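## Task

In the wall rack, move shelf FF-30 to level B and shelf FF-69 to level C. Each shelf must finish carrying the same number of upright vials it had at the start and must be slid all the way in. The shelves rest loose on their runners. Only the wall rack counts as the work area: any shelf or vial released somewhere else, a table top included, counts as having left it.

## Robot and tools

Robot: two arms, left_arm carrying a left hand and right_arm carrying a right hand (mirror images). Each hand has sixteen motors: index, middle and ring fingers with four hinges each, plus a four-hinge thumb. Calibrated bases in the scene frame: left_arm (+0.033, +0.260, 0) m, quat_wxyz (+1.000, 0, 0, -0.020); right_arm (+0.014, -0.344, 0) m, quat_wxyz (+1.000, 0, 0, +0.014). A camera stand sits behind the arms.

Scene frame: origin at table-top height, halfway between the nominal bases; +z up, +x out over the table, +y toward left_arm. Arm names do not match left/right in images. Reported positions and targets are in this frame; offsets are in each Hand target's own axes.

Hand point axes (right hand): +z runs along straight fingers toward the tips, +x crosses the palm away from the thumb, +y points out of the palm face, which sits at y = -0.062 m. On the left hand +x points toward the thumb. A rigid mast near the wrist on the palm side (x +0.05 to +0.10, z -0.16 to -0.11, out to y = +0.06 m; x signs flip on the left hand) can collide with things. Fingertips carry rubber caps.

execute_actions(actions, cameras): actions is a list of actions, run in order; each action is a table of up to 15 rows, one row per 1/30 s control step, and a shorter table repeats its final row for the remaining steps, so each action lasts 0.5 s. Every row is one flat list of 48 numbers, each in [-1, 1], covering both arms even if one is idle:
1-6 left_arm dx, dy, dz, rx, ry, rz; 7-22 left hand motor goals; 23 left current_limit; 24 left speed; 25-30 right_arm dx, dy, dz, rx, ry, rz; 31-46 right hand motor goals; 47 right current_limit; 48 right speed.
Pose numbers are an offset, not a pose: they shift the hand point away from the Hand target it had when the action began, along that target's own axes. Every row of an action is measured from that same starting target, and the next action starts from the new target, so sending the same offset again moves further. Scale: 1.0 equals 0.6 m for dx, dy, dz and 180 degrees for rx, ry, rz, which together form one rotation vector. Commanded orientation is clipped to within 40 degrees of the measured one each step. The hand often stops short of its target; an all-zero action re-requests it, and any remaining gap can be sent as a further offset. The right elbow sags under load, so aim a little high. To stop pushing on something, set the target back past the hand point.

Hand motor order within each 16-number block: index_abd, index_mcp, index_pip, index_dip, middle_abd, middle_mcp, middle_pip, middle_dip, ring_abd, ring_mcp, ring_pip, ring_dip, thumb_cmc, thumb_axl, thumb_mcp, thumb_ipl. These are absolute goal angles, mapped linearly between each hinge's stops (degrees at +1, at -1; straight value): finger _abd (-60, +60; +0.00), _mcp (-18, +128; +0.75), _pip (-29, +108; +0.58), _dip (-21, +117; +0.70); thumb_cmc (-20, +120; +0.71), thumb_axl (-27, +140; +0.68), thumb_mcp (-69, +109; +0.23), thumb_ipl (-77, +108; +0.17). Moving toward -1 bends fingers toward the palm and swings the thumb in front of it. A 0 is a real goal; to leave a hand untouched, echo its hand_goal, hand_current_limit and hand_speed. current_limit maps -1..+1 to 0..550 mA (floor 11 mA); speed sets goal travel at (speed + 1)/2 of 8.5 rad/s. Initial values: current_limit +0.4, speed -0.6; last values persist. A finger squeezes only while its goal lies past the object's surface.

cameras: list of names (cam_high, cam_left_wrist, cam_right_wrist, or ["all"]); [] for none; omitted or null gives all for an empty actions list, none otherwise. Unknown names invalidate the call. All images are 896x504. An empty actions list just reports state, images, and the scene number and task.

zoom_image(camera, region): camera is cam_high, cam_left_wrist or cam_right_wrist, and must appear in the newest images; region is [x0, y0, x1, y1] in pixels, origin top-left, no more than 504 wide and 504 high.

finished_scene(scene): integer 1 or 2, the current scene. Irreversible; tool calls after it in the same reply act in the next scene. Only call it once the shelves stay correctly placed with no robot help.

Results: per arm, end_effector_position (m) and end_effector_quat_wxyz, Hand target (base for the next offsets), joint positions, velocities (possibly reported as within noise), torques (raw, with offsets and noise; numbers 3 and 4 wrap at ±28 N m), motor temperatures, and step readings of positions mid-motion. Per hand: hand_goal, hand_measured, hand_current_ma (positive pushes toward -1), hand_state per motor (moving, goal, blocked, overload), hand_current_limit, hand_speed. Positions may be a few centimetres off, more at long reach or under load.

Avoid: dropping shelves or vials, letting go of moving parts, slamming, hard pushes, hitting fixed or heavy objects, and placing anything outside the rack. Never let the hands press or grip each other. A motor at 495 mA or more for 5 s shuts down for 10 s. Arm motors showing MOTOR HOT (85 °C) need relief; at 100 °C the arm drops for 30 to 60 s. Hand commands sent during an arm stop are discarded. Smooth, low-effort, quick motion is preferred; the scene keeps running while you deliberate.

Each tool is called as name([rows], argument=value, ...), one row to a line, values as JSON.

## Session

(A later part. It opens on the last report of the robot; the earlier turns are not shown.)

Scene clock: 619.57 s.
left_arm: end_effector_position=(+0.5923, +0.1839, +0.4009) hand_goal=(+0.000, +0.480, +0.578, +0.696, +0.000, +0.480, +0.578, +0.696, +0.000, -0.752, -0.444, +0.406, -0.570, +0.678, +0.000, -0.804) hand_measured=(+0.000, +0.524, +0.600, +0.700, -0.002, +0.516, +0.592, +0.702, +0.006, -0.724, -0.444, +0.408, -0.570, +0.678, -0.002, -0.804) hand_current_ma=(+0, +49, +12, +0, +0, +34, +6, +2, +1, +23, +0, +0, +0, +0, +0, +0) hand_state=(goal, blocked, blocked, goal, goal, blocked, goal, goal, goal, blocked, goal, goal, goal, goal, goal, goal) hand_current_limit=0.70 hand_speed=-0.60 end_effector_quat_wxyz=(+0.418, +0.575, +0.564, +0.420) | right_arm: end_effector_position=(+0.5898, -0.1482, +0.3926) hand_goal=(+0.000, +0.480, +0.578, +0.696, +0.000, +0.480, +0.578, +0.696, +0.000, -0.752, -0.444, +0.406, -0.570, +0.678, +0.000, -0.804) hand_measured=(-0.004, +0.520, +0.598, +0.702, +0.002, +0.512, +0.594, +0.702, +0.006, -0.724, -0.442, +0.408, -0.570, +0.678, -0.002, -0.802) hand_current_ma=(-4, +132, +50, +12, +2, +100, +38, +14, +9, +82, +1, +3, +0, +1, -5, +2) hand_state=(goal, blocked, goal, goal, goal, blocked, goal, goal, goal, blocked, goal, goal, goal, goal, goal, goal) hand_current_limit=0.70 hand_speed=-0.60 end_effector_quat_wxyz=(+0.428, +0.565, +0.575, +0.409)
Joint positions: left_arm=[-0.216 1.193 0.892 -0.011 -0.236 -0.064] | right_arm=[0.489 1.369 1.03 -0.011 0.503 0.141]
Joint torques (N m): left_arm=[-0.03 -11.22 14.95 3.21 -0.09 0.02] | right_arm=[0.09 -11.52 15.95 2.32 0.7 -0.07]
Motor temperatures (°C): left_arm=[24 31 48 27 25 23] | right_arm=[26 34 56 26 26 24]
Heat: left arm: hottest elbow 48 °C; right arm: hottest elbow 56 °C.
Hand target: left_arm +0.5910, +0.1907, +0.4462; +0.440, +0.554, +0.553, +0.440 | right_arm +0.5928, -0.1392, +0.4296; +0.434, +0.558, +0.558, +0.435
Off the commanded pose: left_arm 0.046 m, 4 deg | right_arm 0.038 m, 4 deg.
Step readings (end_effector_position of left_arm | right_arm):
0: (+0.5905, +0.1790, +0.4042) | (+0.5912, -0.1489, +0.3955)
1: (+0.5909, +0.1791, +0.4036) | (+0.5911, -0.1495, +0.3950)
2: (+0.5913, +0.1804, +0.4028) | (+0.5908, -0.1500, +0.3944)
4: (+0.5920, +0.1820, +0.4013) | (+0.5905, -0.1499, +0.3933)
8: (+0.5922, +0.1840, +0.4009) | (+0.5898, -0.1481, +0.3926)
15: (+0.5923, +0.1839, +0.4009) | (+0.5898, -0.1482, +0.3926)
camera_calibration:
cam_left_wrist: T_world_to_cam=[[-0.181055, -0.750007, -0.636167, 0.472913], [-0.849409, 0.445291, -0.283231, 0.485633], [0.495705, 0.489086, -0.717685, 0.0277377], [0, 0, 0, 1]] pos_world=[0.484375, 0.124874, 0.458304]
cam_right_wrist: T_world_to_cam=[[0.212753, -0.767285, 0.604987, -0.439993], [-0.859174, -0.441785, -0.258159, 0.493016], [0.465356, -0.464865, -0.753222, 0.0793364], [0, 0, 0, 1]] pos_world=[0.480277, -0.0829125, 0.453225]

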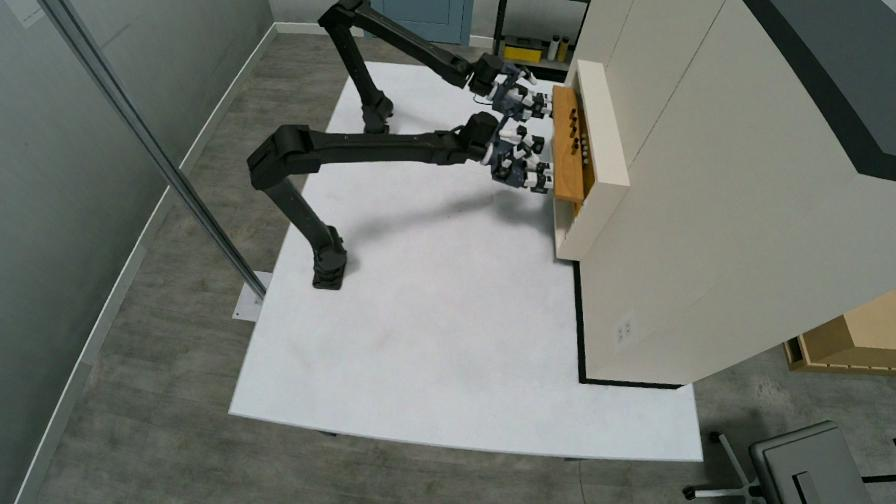

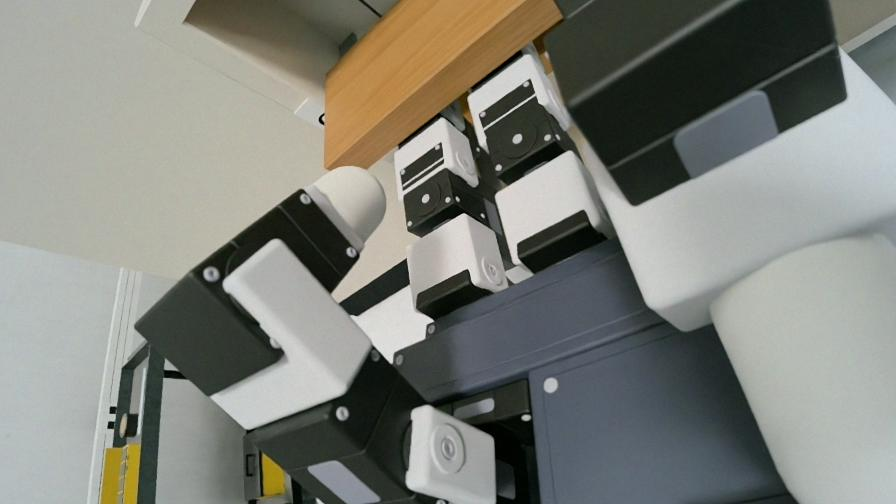

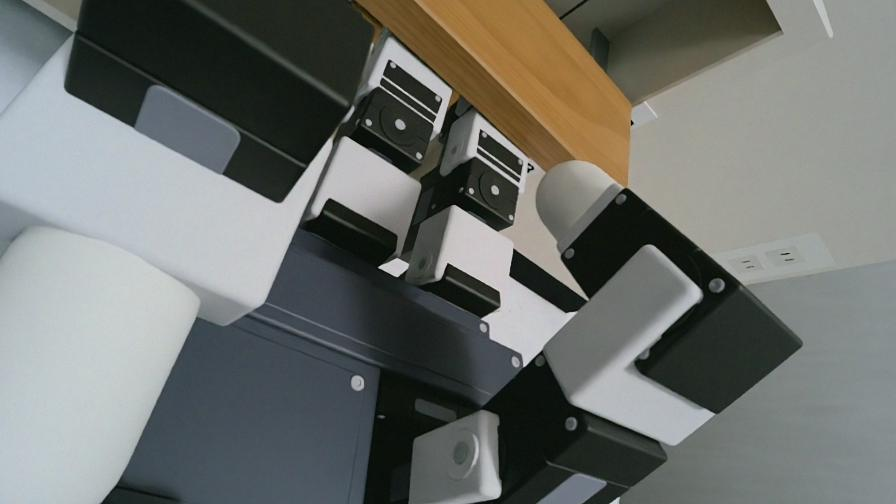

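execute_actions([
  [[0.0033,0.0157,-0.0207,0,0,0,0,0.479,0.577,0.696,0,0.479,0.577,0.696,0,-0.753,-0.445,0.406,-0.571,0.677,0,-0.805,0.7,-0.6,0.0133,0.0153,-0.0211,0,0,0,0,0.479,0.577,0.696,0,0.479,0.577,0.696,0,-0.753,-0.445,0.406,-0.571,0.677,0,-0.805,0.7,-0.6]],
], cameras=["cam_left_wrist","cam_right_wrist"])

zoom_image(camera="cam_left_wrist", region=[220, 0, 450, 180])

zoom_image(camera="cam_right_wrist", region=[520, 0, 750, 180])

Scene clock: 644.83 s.
left_arm: end_effector_position=(+0.5851, +0.1870, +0.4056) hand_goal=(+0.000, +0.480, +0.578, +0.696, +0.000, +0.480, +0.578, +0.696, +0.000, -0.752, -0.444, +0.406, -0.570, +0.678, +0.000, -0.804) hand_measured=(+0.000, +0.516, +0.596, +0.700, -0.002, +0.516, +0.594, +0.702, +0.006, -0.724, -0.444, +0.408, -0.570, +0.678, -0.002, -0.804) hand_current_ma=(+0, +36, +9, +1, +0, +36, +7, +1, +1, +23, +0, +0, +0, +0, +0, +0) hand_state=(goal, blocked, goal, goal, goal, blocked, goal, goal, goal, blocked, goal, goal, goal, goal, goal, goal) hand_current_limit=0.70 hand_speed=-0.60 end_effector_quat_wxyz=(+0.413, +0.578, +0.567, +0.417) | right_arm: end_effector_position=(+0.5830, -0.1413, +0.3888) hand_goal=(+0.000, +0.480, +0.578, +0.696, +0.000, +0.480, +0.578, +0.696, +0.000, -0.752, -0.444, +0.406, -0.570, +0.678, +0.000, -0.804) hand_measured=(+0.002, +0.522, +0.598, +0.702, +0.000, +0.504, +0.588, +0.702, +0.006, -0.724, -0.442, +0.408, -0.570, +0.678, -0.002, -0.802) hand_current_ma=(+3, +136, +50, +10, +0, +71, +24, +11, +9, +82, +1, +3, +0, +1, -5, +2) hand_state=(goal, blocked, goal, goal, goal, blocked, goal, goal, goal, blocked, goal, goal, goal, goal, goal, goal) hand_current_limit=0.70 hand_speed=-0.60 end_effector_quat_wxyz=(+0.427, +0.568, +0.581, +0.398)
Joint positions: left_arm=[-0.214 1.164 0.892 -0.054 -0.236 -0.064] | right_arm=[0.512 1.363 1.03 -0.047 0.532 0.154]
Joint torques (N m): left_arm=[-0.03 -11.46 15.45 3.29 -0.15 0] | right_arm=[0.44 -13.16 16.84 2.21 0.59 -0.1]
Motor temperatures (°C): left_arm=[24 31 48 27 25 23] | right_arm=[26 34 57 26 26 24]
Heat: left arm: hottest elbow 48 °C; right arm: hottest elbow 57 °C.
Hand target: left_arm +0.5809, +0.1927, +0.4584; +0.440, +0.554, +0.553, +0.440 | right_arm +0.5828, -0.1311, +0.4416; +0.434, +0.558, +0.558, +0.435
Off the commanded pose: left_arm 0.053 m, 5 deg | right_arm 0.054 m, 5 deg.
Step readings (end_effector_position of left_arm | right_arm):
0: (+0.5923, +0.1839, +0.4009) | (+0.5898, -0.1482, +0.3926)
1: (+0.5919, +0.1840, +0.4002) | (+0.5889, -0.1480, +0.3915)
2: (+0.5908, +0.1842, +0.4003) | (+0.5873, -0.1461, +0.3904)
4: (+0.5879, +0.1850, +0.4025) | (+0.5851, -0.1441, +0.3884)
8: (+0.5852, +0.1870, +0.4058) | (+0.5834, -0.1413, +0.3880)
15: (+0.5851, +0.1870, +0.4056) | (+0.5830, -0.1413, +0.3888)
camera_calibration:
cam_left_wrist: T_world_to_cam=[[-0.188171, -0.747963, -0.636509, 0.480834], [-0.853896, 0.444787, -0.270233, 0.476998], [0.485235, 0.492663, -0.722378, 0.0406157], [0, 0, 0, 1]] pos_world=[0.478077, 0.127474, 0.464296]
cam_right_wrist: T_world_to_cam=[[0.22026, -0.761114, 0.610075, -0.436485], [-0.867364, -0.438968, -0.234494, 0.485193], [0.44628, -0.477507, -0.756849, 0.0935345], [0, 0, 0, 1]] pos_world=[0.475236, -0.0745674, 0.450855]
Images, in order (width x height): cam_left_wrist 896x504, cam_right_wrist 896x504.

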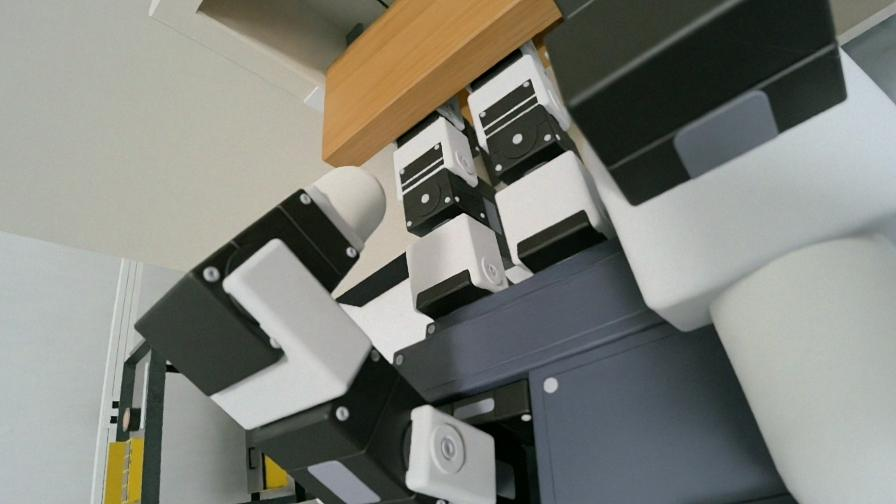

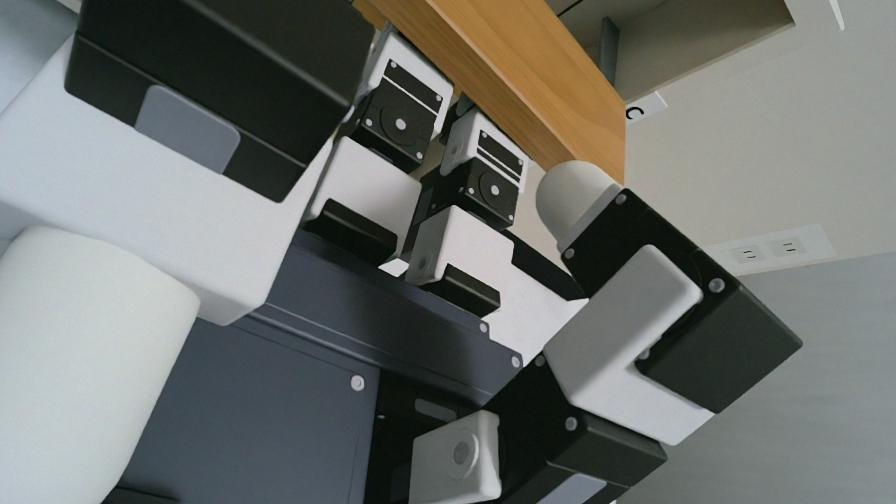

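Scaled by 2.191.

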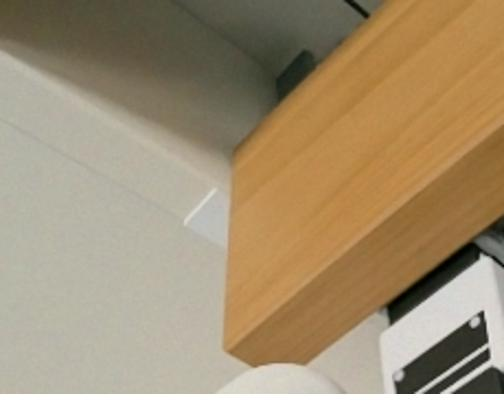

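Scaled by 2.191.

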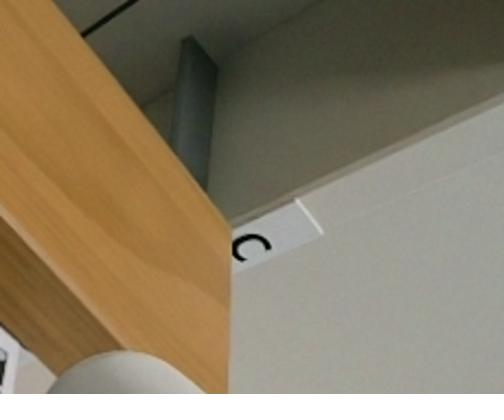

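execute_actions([
  [[-0.005,0.0287,-0.0237,0,0,0,0,0.479,0.577,0.696,0,0.479,0.577,0.696,0,-0.753,-0.445,0.406,-0.571,0.677,0,-0.805,0.7,-0.6,-0.0167,0.0363,-0.0261,0,0,0,0,0.479,0.577,0.696,0,0.479,0.577,0.696,0,-0.753,-0.445,0.406,-0.571,0.677,0,-0.805,0.7,-0.6]],
  [[0,0.0162,-0.0037,0,0,0,0,0.479,0.577,0.696,0,0.479,0.577,0.696,0,-0.753,-0.445,0.406,-0.571,0.677,0,-0.805,0.7,-0.6,0,0.0242,-0.0062,0,0,0,0,0.479,0.577,0.696,0,0.479,0.577,0.696,0,-0.753,-0.445,0.406,-0.571,0.677,0,-0.805,0.7,-0.6]],
], cameras=[])

Scene clock: 687.07 s.
left_arm: end_effector_position=(+0.5722, +0.1897, +0.4116) hand_goal=(+0.000, +0.480, +0.578, +0.696, +0.000, +0.480, +0.578, +0.696, +0.000, -0.752, -0.444, +0.406, -0.570, +0.678, +0.000, -0.804) hand_measured=(-0.014, +0.518, +0.598, +0.702, -0.002, +0.506, +0.586, +0.700, +0.006, -0.724, -0.444, +0.408, -0.570, +0.678, -0.002, -0.804) hand_current_ma=(-4, +39, +10, +1, +0, +18, +2, +1, +1, +23, +0, +0, +0, +0, +0, +0) hand_state=(goal, blocked, goal, goal, goal, blocked, goal, goal, goal, blocked, goal, goal, goal, goal, goal, goal) hand_current_limit=0.70 hand_speed=-0.60 end_effector_quat_wxyz=(+0.400, +0.586, +0.572, +0.411) | right_arm: end_effector_position=(+0.5704, -0.1459, +0.4158) hand_goal=(+0.000, +0.480, +0.578, +0.696, +0.000, +0.480, +0.578, +0.696, +0.000, -0.752, -0.444, +0.406, -0.570, +0.678, +0.000, -0.804) hand_measured=(-0.008, +0.522, +0.598, +0.702, -0.008, +0.514, +0.596, +0.704, +0.006, -0.724, -0.442, +0.408, -0.570, +0.678, -0.002, -0.802) hand_current_ma=(-14, +141, +51, +10, -14, +105, +46, +15, +9, +82, +1, +3, +0, +1, -5, +2) hand_state=(goal, blocked, goal, goal, goal, blocked, goal, goal, goal, blocked, goal, goal, goal, goal, goal, goal) hand_current_limit=0.70 hand_speed=-0.60 end_effector_quat_wxyz=(+0.421, +0.567, +0.589, +0.392)
Joint positions: left_arm=[-0.217 1.117 0.896 -0.139 -0.241 -0.064] | right_arm=[0.514 1.3 1.058 -0.159 0.522 0.154]
Joint torques (N m): left_arm=[-1.14 -11.16 18.89 3.07 -0.47 -0.04] | right_arm=[-0.26 -12.45 18.8 2.36 0.71 -0.12]
Motor temperatures (°C): left_arm=[24 31 49 27 25 23] | right_arm=[26 33 60 26 26 24]
Heat: left arm: hottest elbow 49 °C; right arm: hottest elbow 60 °C.
Hand target: left_arm +0.5710, +0.1897, +0.4884; +0.440, +0.554, +0.553, +0.440 | right_arm +0.5730, -0.1413, +0.4814; +0.434, +0.558, +0.558, +0.434
Off the commanded pose: left_arm 0.077 m, 7 deg | right_arm 0.066 m, 6 deg.
Step readings (end_effector_position of left_arm | right_arm):
0: (+0.5851, +0.1870, +0.4056) | (+0.5830, -0.1413, +0.3888)
1: (+0.5846, +0.1875, +0.4045) | (+0.5820, -0.1416, +0.3892)
2: (+0.5832, +0.1881, +0.4036) | (+0.5807, -0.1418, +0.3885)
4: (+0.5793, +0.1889, +0.4058) | (+0.5765, -0.1441, +0.3929)
8: (+0.5732, +0.1901, +0.4145) | (+0.5694, -0.1466, +0.4080)
15: (+0.5720, +0.1898, +0.4161) | (+0.5687, -0.1470, +0.4123)
16: (+0.5721, +0.1898, +0.4153) | (+0.5689, -0.1469, +0.4120)
17: (+0.5722, +0.1897, +0.4145) | (+0.5692, -0.1467, +0.4120)
19: (+0.5722, +0.1897, +0.4126) | (+0.5698, -0.1463, +0.4132)
23: (+0.5722, +0.1897, +0.4116) | (+0.5703, -0.1460, +0.4159)
30: (+0.5722, +0.1897, +0.4116) | (+0.5704, -0.1459, +0.4158)
No camera images: "cameras" was empty.

execute_actions([
  [[0,0.0056,0.0244,-0.014,0,0,0,0.479,0.577,0.696,0,0.479,0.577,0.696,0,-0.753,-0.445,0.406,-0.571,0.677,0,-0.805,0.7,-0.6,0,0.0062,0.0242,-0.014,0,0,0,0.479,0.577,0.696,0,0.479,0.577,0.696,0,-0.753,-0.445,0.406,-0.571,0.677,0,-0.805,0.7,-0.6]],
], cameras=["all"])

zoom_image(camera="cam_left_wrist", region=[220, 0, 450, 180])

zoom_image(camera="cam_right_wrist", region=[520, 0, 750, 180])

Scene clock: 702.90 s.
left_arm: end_effector_position=(+0.5751, +0.1888, +0.4213) hand_goal=(+0.000, +0.480, +0.578, +0.696, +0.000, +0.480, +0.578, +0.696, +0.000, -0.752, -0.444, +0.406, -0.570, +0.678, +0.000, -0.804) hand_measured=(-0.006, +0.520, +0.598, +0.700, +0.002, +0.506, +0.588, +0.700, +0.006, -0.724, -0.444, +0.408, -0.570, +0.678, -0.002, -0.804) hand_current_ma=(-1, +40, +10, +1, +0, +19, +3, +1, +1, +23, +0, +0, +0, +0, +0, +0) hand_state=(goal, blocked, goal, goal, goal, blocked, goal, goal, goal, blocked, goal, goal, goal, goal, goal, goal) hand_current_limit=0.70 hand_speed=-0.60 end_effector_quat_wxyz=(+0.415, +0.576, +0.565, +0.421) | right_arm: end_effector_position=(+0.5757, -0.1423, +0.4230) hand_goal=(+0.000, +0.480, +0.578, +0.696, +0.000, +0.480, +0.578, +0.696, +0.000, -0.752, -0.444, +0.406, -0.570, +0.678, +0.000, -0.804) hand_measured=(+0.002, +0.522, +0.598, +0.702, +0.002, +0.516, +0.598, +0.704, +0.006, -0.724, -0.442, +0.408, -0.570, +0.678, -0.002, -0.802) hand_current_ma=(+3, +142, +53, +12, +2, +112, +49, +16, +9, +82, +1, +3, +0, +1, -5, +2) hand_state=(goal, blocked, blocked, goal, goal, blocked, goal, goal, goal, blocked, goal, goal, goal, goal, goal, goal) hand_current_limit=0.70 hand_speed=-0.60 end_effector_quat_wxyz=(+0.430, +0.559, +0.580, +0.407)
Joint positions: left_arm=[-0.217 1.126 0.899 -0.089 -0.242 -0.061] | right_arm=[0.513 1.317 1.064 -0.1 0.521 0.135]
Joint velocities: left_arm=[0.005 0.005 -0.012 -0.007 0.154 0.037] | right_arm=[within noise]
Joint torques (N m): left_arm=[-0.09 -8.23 18.92 4.77 -0.2 0.08] | right_arm=[-1.44 -10.58 18.69 3.66 0.26 -0.26]
Motor temperatures (°C): left_arm=[24 32 52 27 25 23] | right_arm=[26 34 63 26 26 24]
Heat: left arm: hottest elbow 52 °C; right arm: hottest elbow 63 °C.
Hand target: left_arm +0.5860, +0.1897, +0.4884; +0.452, +0.544, +0.543, +0.452 | right_arm +0.5879, -0.1413, +0.4815; +0.446, +0.548, +0.548, +0.447
Off the commanded pose: left_arm 0.068 m, 7 deg | right_arm 0.060 m, 6 deg.
Step readings (end_effector_position of left_arm | right_arm):
0: (+0.5722, +0.1897, +0.4116) | (+0.5704, -0.1459, +0.4158)
1: (+0.5723, +0.1898, +0.4133) | (+0.5707, -0.1453, +0.4176)
2: (+0.5730, +0.1896, +0.4149) | (+0.5716, -0.1445, +0.4190)
4: (+0.5741, +0.1892, +0.4192) | (+0.5736, -0.1428, +0.4224)
8: (+0.5748, +0.1889, +0.4217) | (+0.5754, -0.1426, +0.4236)
15: (+0.5751, +0.1888, +0.4213) | (+0.5757, -0.1423, +0.4230)
camera_calibration:
cam_left_wrist: T_world_to_cam=[[-0.180341, -0.747216, -0.639645, 0.487035], [-0.852012, 0.443612, -0.278001, 0.474226], [0.491481, 0.49485, -0.716638, 0.0494548], [0, 0, 0, 1]] pos_world=[0.467573, 0.129075, 0.478806]
cam_right_wrist: T_world_to_cam=[[0.219284, -0.75747, 0.614942, -0.457544], [-0.855252, -0.452554, -0.252468, 0.485089], [0.469531, -0.470567, -0.747065, 0.105718], [0, 0, 0, 1]] pos_world=[0.465567, -0.0772995, 0.482811]

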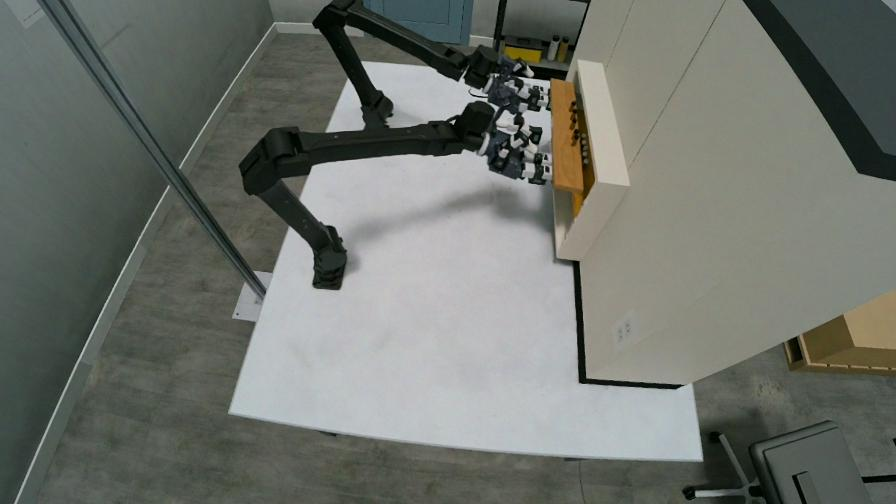

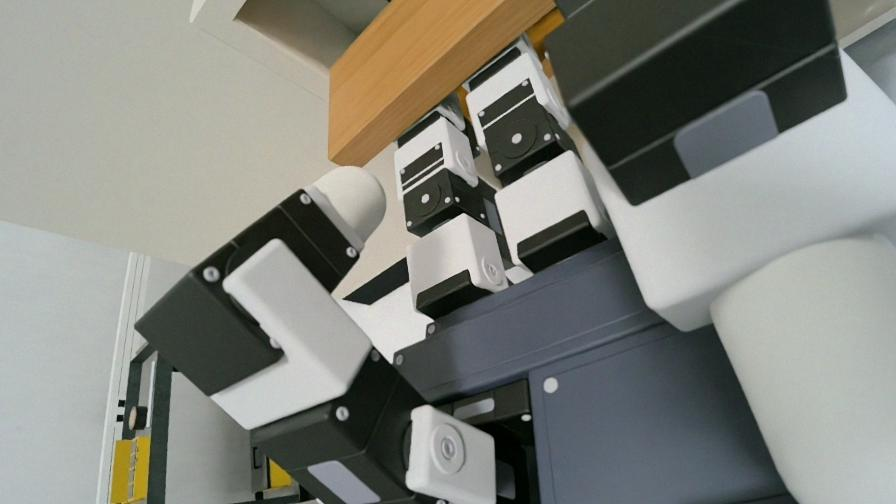

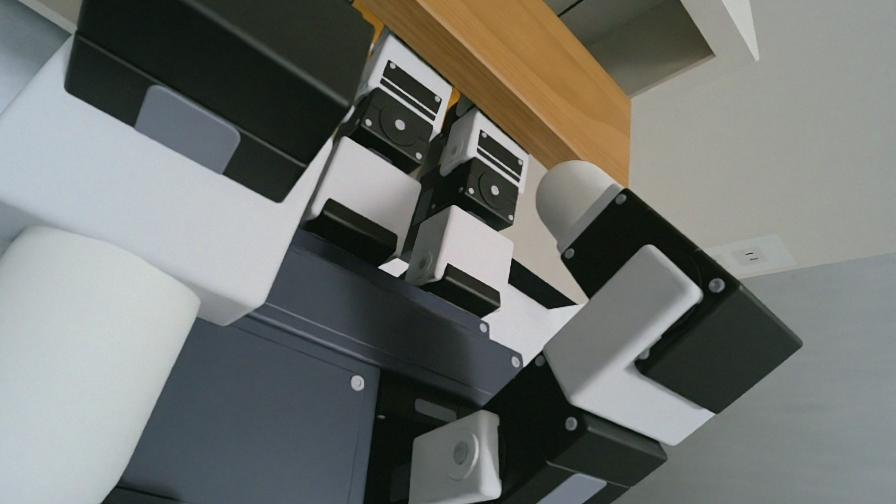

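Scaled by 2.191.

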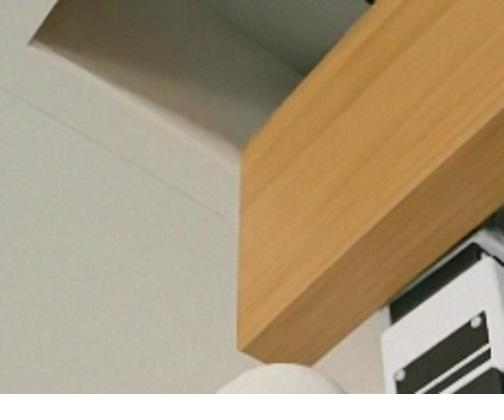

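Scaled by 2.191.

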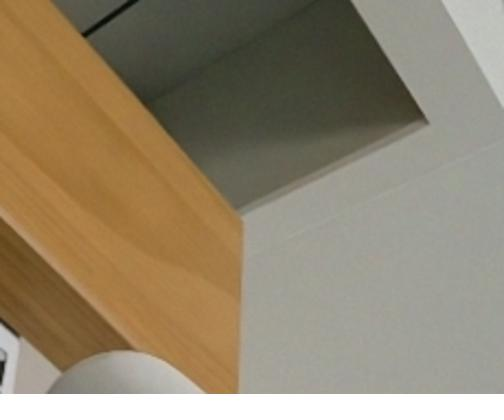

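execute_actions([
  [[0.0033,-0.0004,0.0254,0,0,0,0,0.479,0.577,0.696,0,0.479,0.577,0.696,0,-0.753,-0.445,0.406,-0.571,0.677,0,-0.805,0.7,-0.6,0.0033,-0.0113,0.0278,0,0,0,0,0.479,0.577,0.696,0,0.479,0.577,0.696,0,-0.753,-0.445,0.406,-0.571,0.677,0,-0.805,0.7,-0.6]],
], cameras=["all"])

zoom_image(camera="cam_left_wrist", region=[220, 0, 450, 180])

zoom_image(camera="cam_right_wrist", region=[520, 0, 750, 180])

zoom_image(camera="cam_high", region=[540, 60, 630, 220])

Scene clock: 729.80 s.
left_arm: end_effector_position=(+0.5914, +0.1889, +0.4147) hand_goal=(+0.000, +0.480, +0.578, +0.696, +0.000, +0.480, +0.578, +0.696, +0.000, -0.752, -0.444, +0.406, -0.570, +0.678, +0.000, -0.804) hand_measured=(-0.004, +0.520, +0.598, +0.698, +0.002, +0.508, +0.588, +0.700, +0.006, -0.724, -0.444, +0.408, -0.570, +0.678, -0.002, -0.804) hand_current_ma=(-1, +40, +10, +0, +0, +24, +4, +1, +1, +23, +0, +0, +0, +0, +0, +0) hand_state=(goal, blocked, goal, goal, goal, blocked, goal, goal, goal, blocked, goal, goal, goal, goal, goal, goal) hand_current_limit=0.70 hand_speed=-0.60 end_effector_quat_wxyz=(+0.411, +0.578, +0.566, +0.420) | right_arm: end_effector_position=(+0.5931, -0.1417, +0.4103) hand_goal=(+0.000, +0.480, +0.578, +0.696, +0.000, +0.480, +0.578, +0.696, +0.000, -0.752, -0.444, +0.406, -0.570, +0.678, +0.000, -0.804) hand_measured=(+0.008, +0.524, +0.598, +0.702, +0.006, +0.514, +0.594, +0.704, +0.006, -0.724, -0.442, +0.408, -0.570, +0.678, -0.002, -0.802) hand_current_ma=(+12, +145, +54, +12, +9, +107, +42, +15, +9, +82, +1, +3, +0, +1, -5, +2) hand_state=(goal, blocked, blocked, goal, goal, blocked, goal, goal, goal, blocked, goal, goal, goal, goal, goal, goal) hand_current_limit=0.70 hand_speed=-0.60 end_effector_quat_wxyz=(+0.430, +0.561, +0.580, +0.405)
Joint positions: left_arm=[-0.206 1.175 0.922 -0.069 -0.233 -0.056] | right_arm=[0.496 1.367 1.08 -0.067 0.51 0.132]
Joint torques (N m): left_arm=[-0.15 -9.58 18.67 4.71 -0.02 0.04] | right_arm=[-1.26 -11.87 18.35 3.66 0.17 -0.26]
Motor temperatures (°C): left_arm=[24 32 59 28 25 23] | right_arm=[26 33 67 26 26 24]
Heat: left arm: hottest elbow 59 °C; right arm: hottest elbow 67 °C.
Hand target: left_arm +0.6010, +0.1918, +0.4853; +0.452, +0.544, +0.543, +0.452 | right_arm +0.6029, -0.1393, +0.4716; +0.446, +0.548, +0.548, +0.447
Off the commanded pose: left_arm 0.071 m, 8 deg | right_arm 0.062 m, 6 deg.
Step readings (end_effector_position of left_arm | right_arm):
0: (+0.5751, +0.1888, +0.4213) | (+0.5757, -0.1423, +0.4230)
1: (+0.5759, +0.1889, +0.4210) | (+0.5769, -0.1418, +0.4225)
2: (+0.5777, +0.1894, +0.4213) | (+0.5786, -0.1421, +0.4229)
4: (+0.5834, +0.1897, +0.4213) | (+0.5848, -0.1424, +0.4210)
8: (+0.5905, +0.1891, +0.4163) | (+0.5920, -0.1421, +0.4125)
15: (+0.5914, +0.1889, +0.4147) | (+0.5931, -0.1417, +0.4103)
camera_calibration:
cam_left_wrist: T_world_to_cam=[[-0.184029, -0.744887, -0.641308, 0.48822], [-0.854129, 0.444064, -0.270685, 0.484416], [0.486412, 0.497946, -0.717951, 0.0395275], [0, 0, 0, 1]] pos_world=[0.484374, 0.128875, 0.472603]
cam_right_wrist: T_world_to_cam=[[0.217376, -0.758323, 0.614568, -0.451845], [-0.858594, -0.44804, -0.249152, 0.498361], [0.464289, -0.473505, -0.748484, 0.0915985], [0, 0, 0, 1]] pos_world=[0.483582, -0.0759867, 0.470418]

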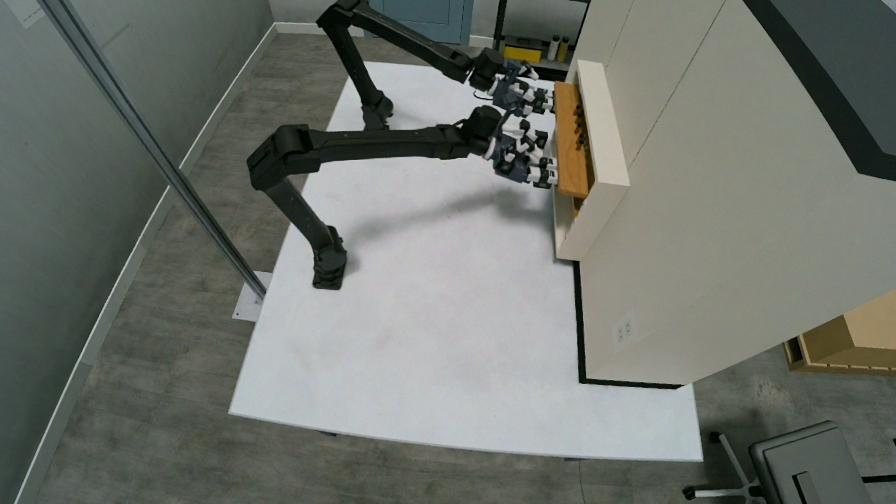

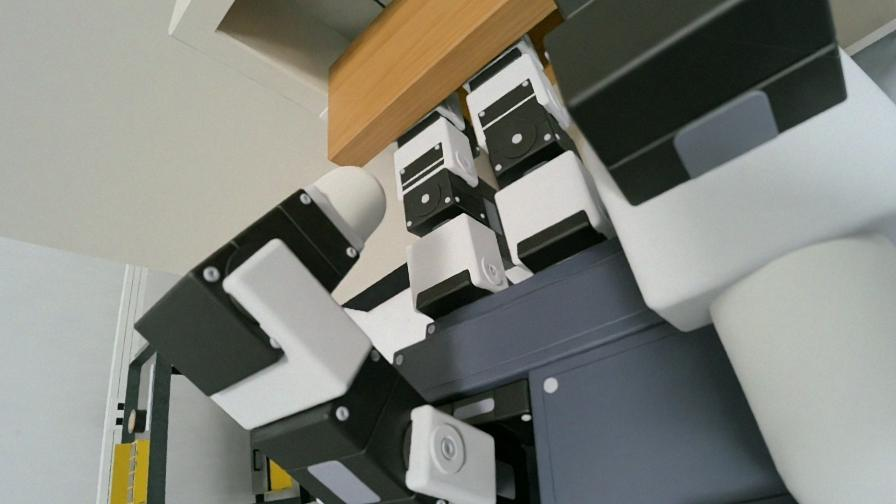

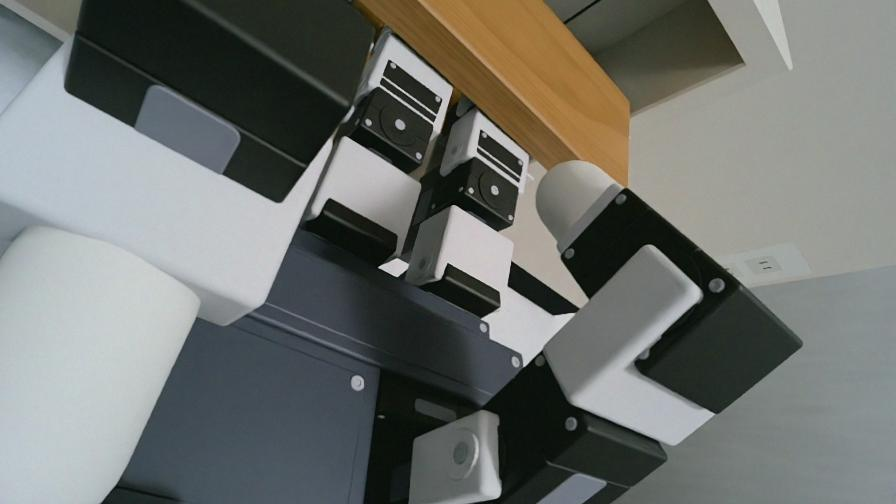

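Scaled by 2.191.

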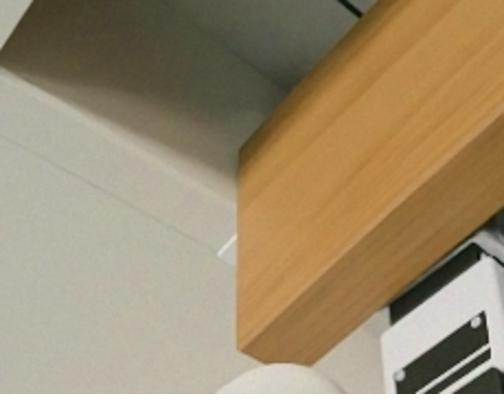

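Scaled by 2.191.

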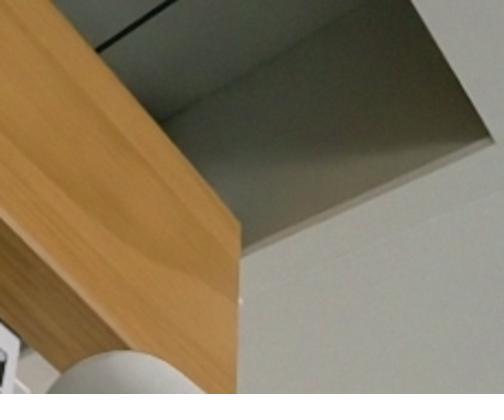

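Scaled by 3.150.

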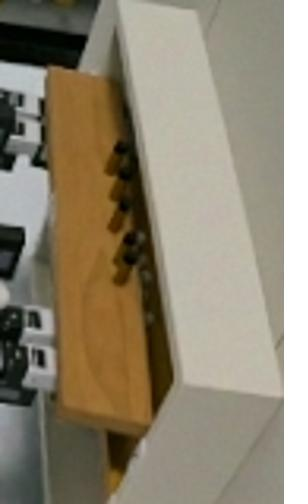

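execute_actions([
  [[0.006,-0.0003,0.017,0,0,0,0,0.479,0.577,0.696,0,0.479,0.577,0.696,0,-0.753,-0.445,0.406,-0.571,0.677,0,-0.805,0.7,-0.6,0.006,0,0.0165,0,0,0,0,0.479,0.577,0.696,0,0.479,0.577,0.696,0,-0.753,-0.445,0.406,-0.571,0.677,0,-0.805,0.7,-0.6]],
], cameras=["cam_left_wrist","cam_right_wrist"])

zoom_image(camera="cam_left_wrist", region=[220, 0, 450, 180])

zoom_image(camera="cam_right_wrist", region=[520, 0, 750, 180])

Scene clock: 750.57 s.
left_arm: end_effector_position=(+0.5982, +0.1900, +0.4138) hand_goal=(+0.000, +0.480, +0.578, +0.696, +0.000, +0.480, +0.578, +0.696, +0.000, -0.752, -0.444, +0.406, -0.570, +0.678, +0.000, -0.804) hand_measured=(-0.006, +0.520, +0.598, +0.698, +0.000, +0.508, +0.588, +0.700, +0.006, -0.724, -0.444, +0.408, -0.570, +0.678, -0.002, -0.804) hand_current_ma=(-1, +40, +10, +0, +0, +24, +4, +1, +1, +23, +0, +0, +0, +0, +0, +0) hand_state=(goal, blocked, goal, goal, goal, blocked, goal, goal, goal, blocked, goal, goal, goal, goal, goal, goal) hand_current_limit=0.70 hand_speed=-0.60 end_effector_quat_wxyz=(+0.414, +0.579, +0.564, +0.419) | right_arm: end_effector_position=(+0.5996, -0.1407, +0.4096) hand_goal=(+0.000, +0.480, +0.578, +0.696, +0.000, +0.480, +0.578, +0.696, +0.000, -0.752, -0.444, +0.406, -0.570, +0.678, +0.000, -0.804) hand_measured=(+0.010, +0.524, +0.598, +0.702, +0.006, +0.514, +0.594, +0.704, +0.006, -0.724, -0.442, +0.408, -0.570, +0.678, -0.002, -0.802) hand_current_ma=(+16, +145, +54, +12, +9, +107, +42, +15, +9, +82, +1, +3, +0, +1, -5, +2) hand_state=(goal, blocked, blocked, goal, goal, blocked, goal, goal, goal, blocked, goal, goal, goal, goal, goal, goal) hand_current_limit=0.70 hand_speed=-0.60 end_effector_quat_wxyz=(+0.431, +0.562, +0.578, +0.404)
Joint positions: left_arm=[-0.195 1.192 0.931 -0.058 -0.216 -0.052] | right_arm=[0.492 1.385 1.095 -0.062 0.509 0.132]
Joint torques (N m): left_arm=[0.15 -9 19.06 4.79 -0.12 0.06] | right_arm=[-1.03 -11.69 18.7 3.6 0.07 -0.28]
Motor temperatures (°C): left_arm=[24 31 62 28 25 23] | right_arm=[26 33 64 26 26 24]
Heat: left arm: hottest elbow 62 °C; right arm: hottest elbow 64 °C.
Hand target: left_arm +0.6110, +0.1954, +0.4832; +0.452, +0.544, +0.543, +0.452 | right_arm +0.6125, -0.1356, +0.4697; +0.446, +0.548, +0.548, +0.447
Off the commanded pose: left_arm 0.071 m, 7 deg | right_arm 0.062 m, 6 deg.
Step readings (end_effector_position of left_arm | right_arm):
0: (+0.5914, +0.1889, +0.4147) | (+0.5931, -0.1417, +0.4103)
1: (+0.5920, +0.1886, +0.4146) | (+0.5935, -0.1416, +0.4104)
2: (+0.5927, +0.1894, +0.4148) | (+0.5943, -0.1412, +0.4105)
4: (+0.5952, +0.1901, +0.4145) | (+0.5967, -0.1411, +0.4112)
8: (+0.5981, +0.1899, +0.4140) | (+0.5994, -0.1408, +0.4100)
15: (+0.5982, +0.1900, +0.4138) | (+0.5996, -0.1407, +0.4096)
camera_calibration:
cam_left_wrist: T_world_to_cam=[[-0.188319, -0.744809, -0.640153, 0.49182], [-0.850448, 0.449674, -0.273006, 0.487141], [0.491197, 0.493005, -0.718103, 0.0332412], [0, 0, 0, 1]] pos_world=[0.490579, 0.130869, 0.471703]
cam_right_wrist: T_world_to_cam=[[0.213972, -0.759661, 0.61411, -0.450097], [-0.859889, -0.444757, -0.250562, 0.506067], [0.463472, -0.474454, -0.74839, 0.0888653], [0, 0, 0, 1]] pos_world=[0.490283, -0.0746814, 0.469716]
Images, in order (width x height): cam_left_wrist 896x504, cam_right_wrist 896x504.

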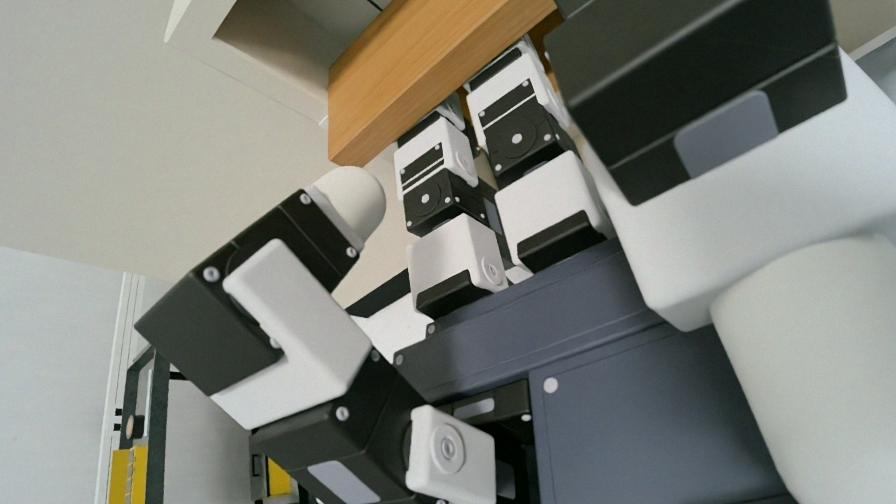

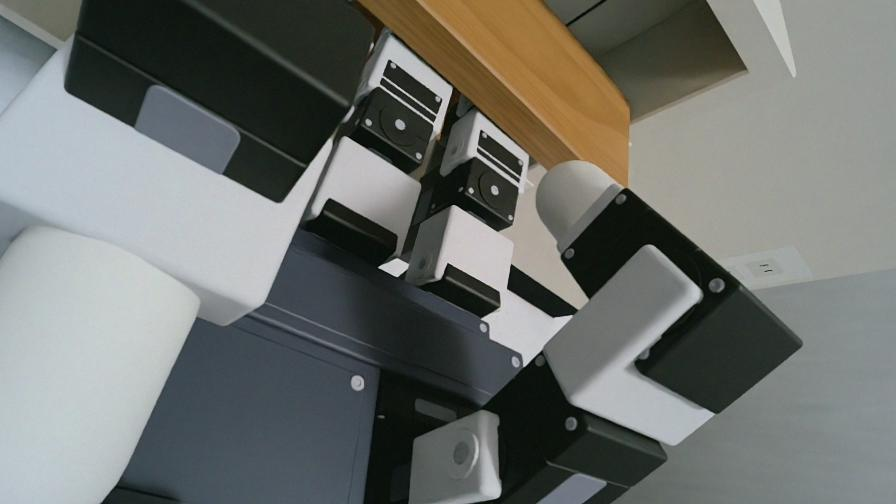

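Scaled by 2.191.

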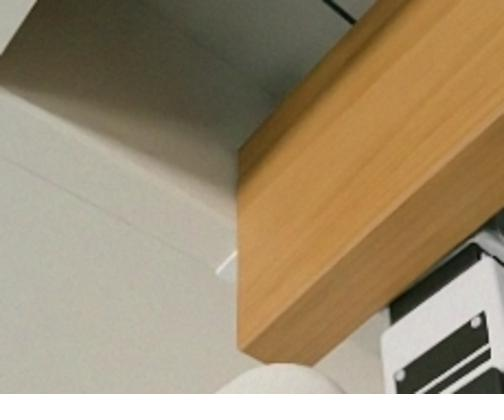

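Scaled by 2.191.

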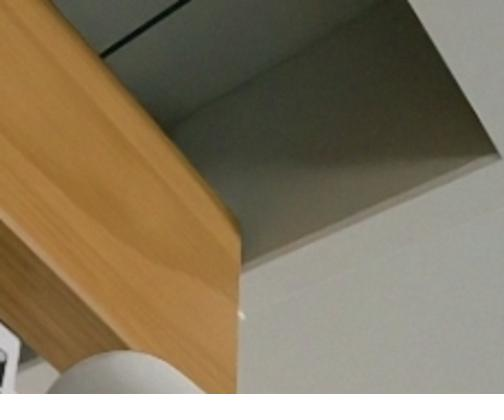

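execute_actions([
  [[0,0.0026,0.0199,0,0,0,0,0.479,0.577,0.696,0,0.479,0.577,0.696,0,-0.753,-0.445,0.406,-0.571,0.677,0,-0.805,0.7,-0.6,0,0.003,0.0197,0,0,0,0,0.479,0.577,0.696,0,0.479,0.577,0.696,0,-0.753,-0.445,0.406,-0.571,0.677,0,-0.805,0.7,-0.6]],
  [[0,0.0026,0.0199,0,0,0,0,0.479,0.577,0.696,0,0.479,0.577,0.696,0,-0.753,-0.445,0.406,-0.571,0.677,0,-0.805,0.7,-0.6,0,0.003,0.0197,0,0,0,0,0.479,0.577,0.696,0,0.479,0.577,0.696,0,-0.753,-0.445,0.406,-0.571,0.677,0,-0.805,0.7,-0.6]],
], cameras=["all"])

zoom_image(camera="cam_left_wrist", region=[220, 0, 450, 180])

zoom_image(camera="cam_right_wrist", region=[520, 0, 750, 180])

zoom_image(camera="cam_high", region=[540, 60, 630, 220])

Scene clock: 769.73 s.
left_arm: end_effector_position=(+0.6223, +0.1892, +0.4123) hand_goal=(+0.000, +0.480, +0.578, +0.696, +0.000, +0.480, +0.578, +0.696, +0.000, -0.752, -0.444, +0.406, -0.570, +0.678, +0.000, -0.804) hand_measured=(-0.006, +0.520, +0.598, +0.698, +0.000, +0.508, +0.588, +0.700, +0.006, -0.724, -0.444, +0.408, -0.570, +0.678, -0.002, -0.804) hand_current_ma=(-1, +40, +10, +0, +0, +24, +4, +1, +1, +23, +0, +0, +0, +0, +0, +0) hand_state=(goal, blocked, goal, goal, goal, blocked, goal, goal, goal, blocked, goal, goal, goal, goal, goal, goal) hand_current_limit=0.70 hand_speed=-0.60 end_effector_quat_wxyz=(+0.414, +0.579, +0.564, +0.418) | right_arm: end_effector_position=(+0.6240, -0.1413, +0.4080) hand_goal=(+0.000, +0.480, +0.578, +0.696, +0.000, +0.480, +0.578, +0.696, +0.000, -0.752, -0.444, +0.406, -0.570, +0.678, +0.000, -0.804) hand_measured=(+0.014, +0.524, +0.598, +0.702, +0.006, +0.514, +0.594, +0.704, +0.006, -0.724, -0.442, +0.408, -0.570, +0.678, -0.002, -0.802) hand_current_ma=(+28, +145, +54, +12, +11, +107, +42, +15, +9, +82, +1, +3, +0, +1, -5, +2) hand_state=(goal, blocked, blocked, goal, goal, blocked, goal, goal, goal, blocked, goal, goal, goal, goal, goal, goal) hand_current_limit=0.70 hand_speed=-0.60 end_effector_quat_wxyz=(+0.430, +0.564, +0.577, +0.405)
Joint positions: left_arm=[-0.184 1.259 0.983 -0.043 -0.204 -0.048] | right_arm=[0.466 1.441 1.148 -0.056 0.486 0.127]
Joint torques (N m): left_arm=[0.5 -10.34 18.88 4.79 -0.08 0.04] | right_arm=[-0.79 -12.98 18.82 3.58 0.03 -0.27]
Motor temperatures (°C): left_arm=[24 31 60 28 25 23] | right_arm=[26 33 68 26 26 24]
Heat: left arm: hottest elbow 60 °C; right arm: hottest elbow 68 °C.
Hand target: left_arm +0.6351, +0.1952, +0.4819; +0.452, +0.544, +0.543, +0.452 | right_arm +0.6364, -0.1356, +0.4684; +0.446, +0.548, +0.548, +0.447
Off the commanded pose: left_arm 0.071 m, 8 deg | right_arm 0.062 m, 6 deg.
Step readings (end_effector_position of left_arm | right_arm):
0: (+0.5982, +0.1900, +0.4138) | (+0.5996, -0.1407, +0.4096)
1: (+0.5988, +0.1900, +0.4138) | (+0.6006, -0.1406, +0.4096)
2: (+0.6003, +0.1900, +0.4141) | (+0.6022, -0.1409, +0.4099)
4: (+0.6047, +0.1898, +0.4144) | (+0.6070, -0.1414, +0.4106)
8: (+0.6105, +0.1895, +0.4133) | (+0.6120, -0.1414, +0.4096)
15: (+0.6107, +0.1896, +0.4131) | (+0.6124, -0.1412, +0.4087)
16: (+0.6113, +0.1895, +0.4131) | (+0.6133, -0.1411, +0.4086)
17: (+0.6127, +0.1897, +0.4132) | (+0.6147, -0.1410, +0.4088)
19: (+0.6169, +0.1897, +0.4136) | (+0.6192, -0.1416, +0.4092)
23: (+0.6220, +0.1894, +0.4127) | (+0.6237, -0.1415, +0.4087)
30: (+0.6223, +0.1892, +0.4123) | (+0.6240, -0.1413, +0.4080)
camera_calibration:
cam_left_wrist: T_world_to_cam=[[-0.188905, -0.744923, -0.639848, 0.495057], [-0.85061, 0.449713, -0.272436, 0.50751], [0.490691, 0.492796, -0.718592, 0.0212599], [0, 0, 0, 1]] pos_world=[0.514779, 0.130069, 0.470302]
cam_right_wrist: T_world_to_cam=[[0.212856, -0.762555, 0.610903, -0.453168], [-0.861126, -0.441837, -0.251479, 0.527918], [0.461686, -0.472535, -0.750704, 0.0783547], [0, 0, 0, 1]] pos_world=[0.514888, -0.0752862, 0.468423]

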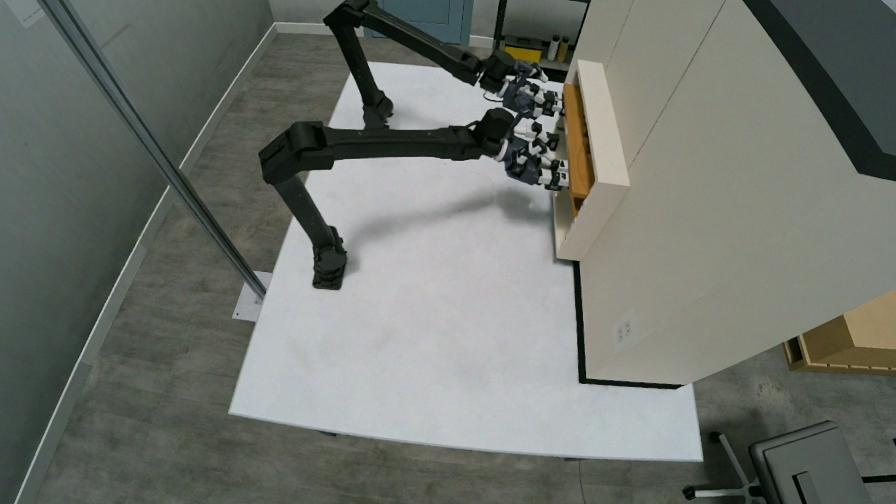

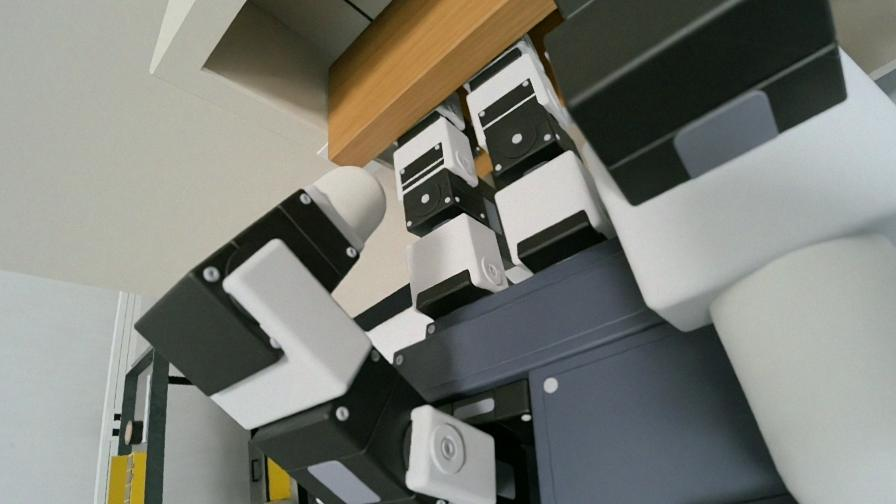

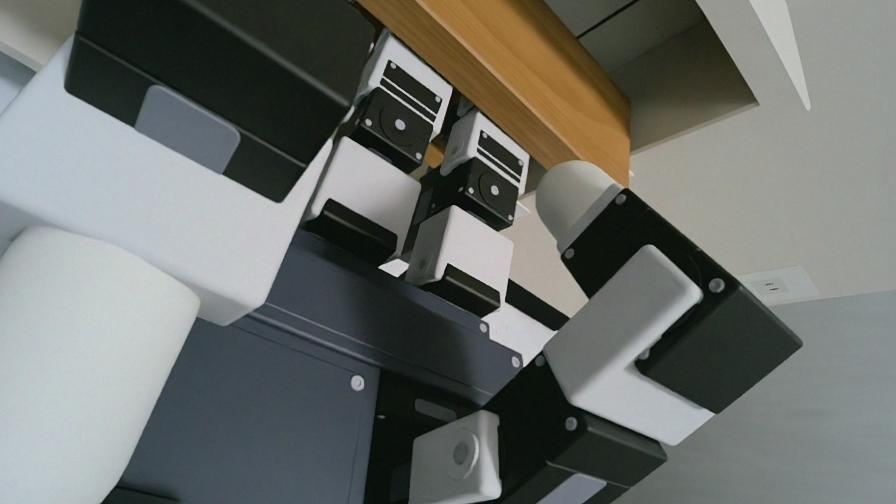

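Scaled by 2.191.

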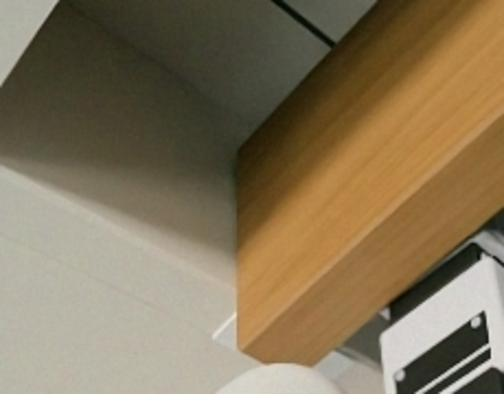

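Scaled by 2.191.

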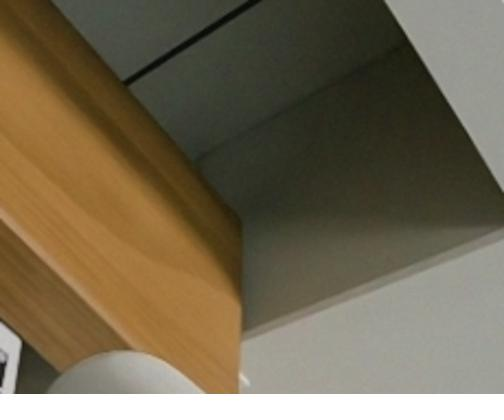

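Scaled by 3.150.

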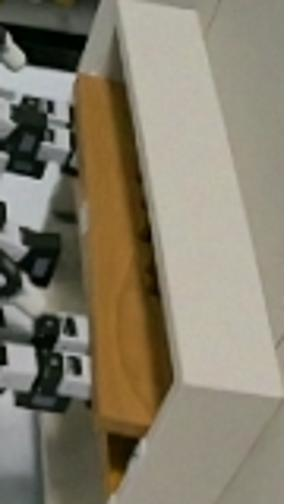

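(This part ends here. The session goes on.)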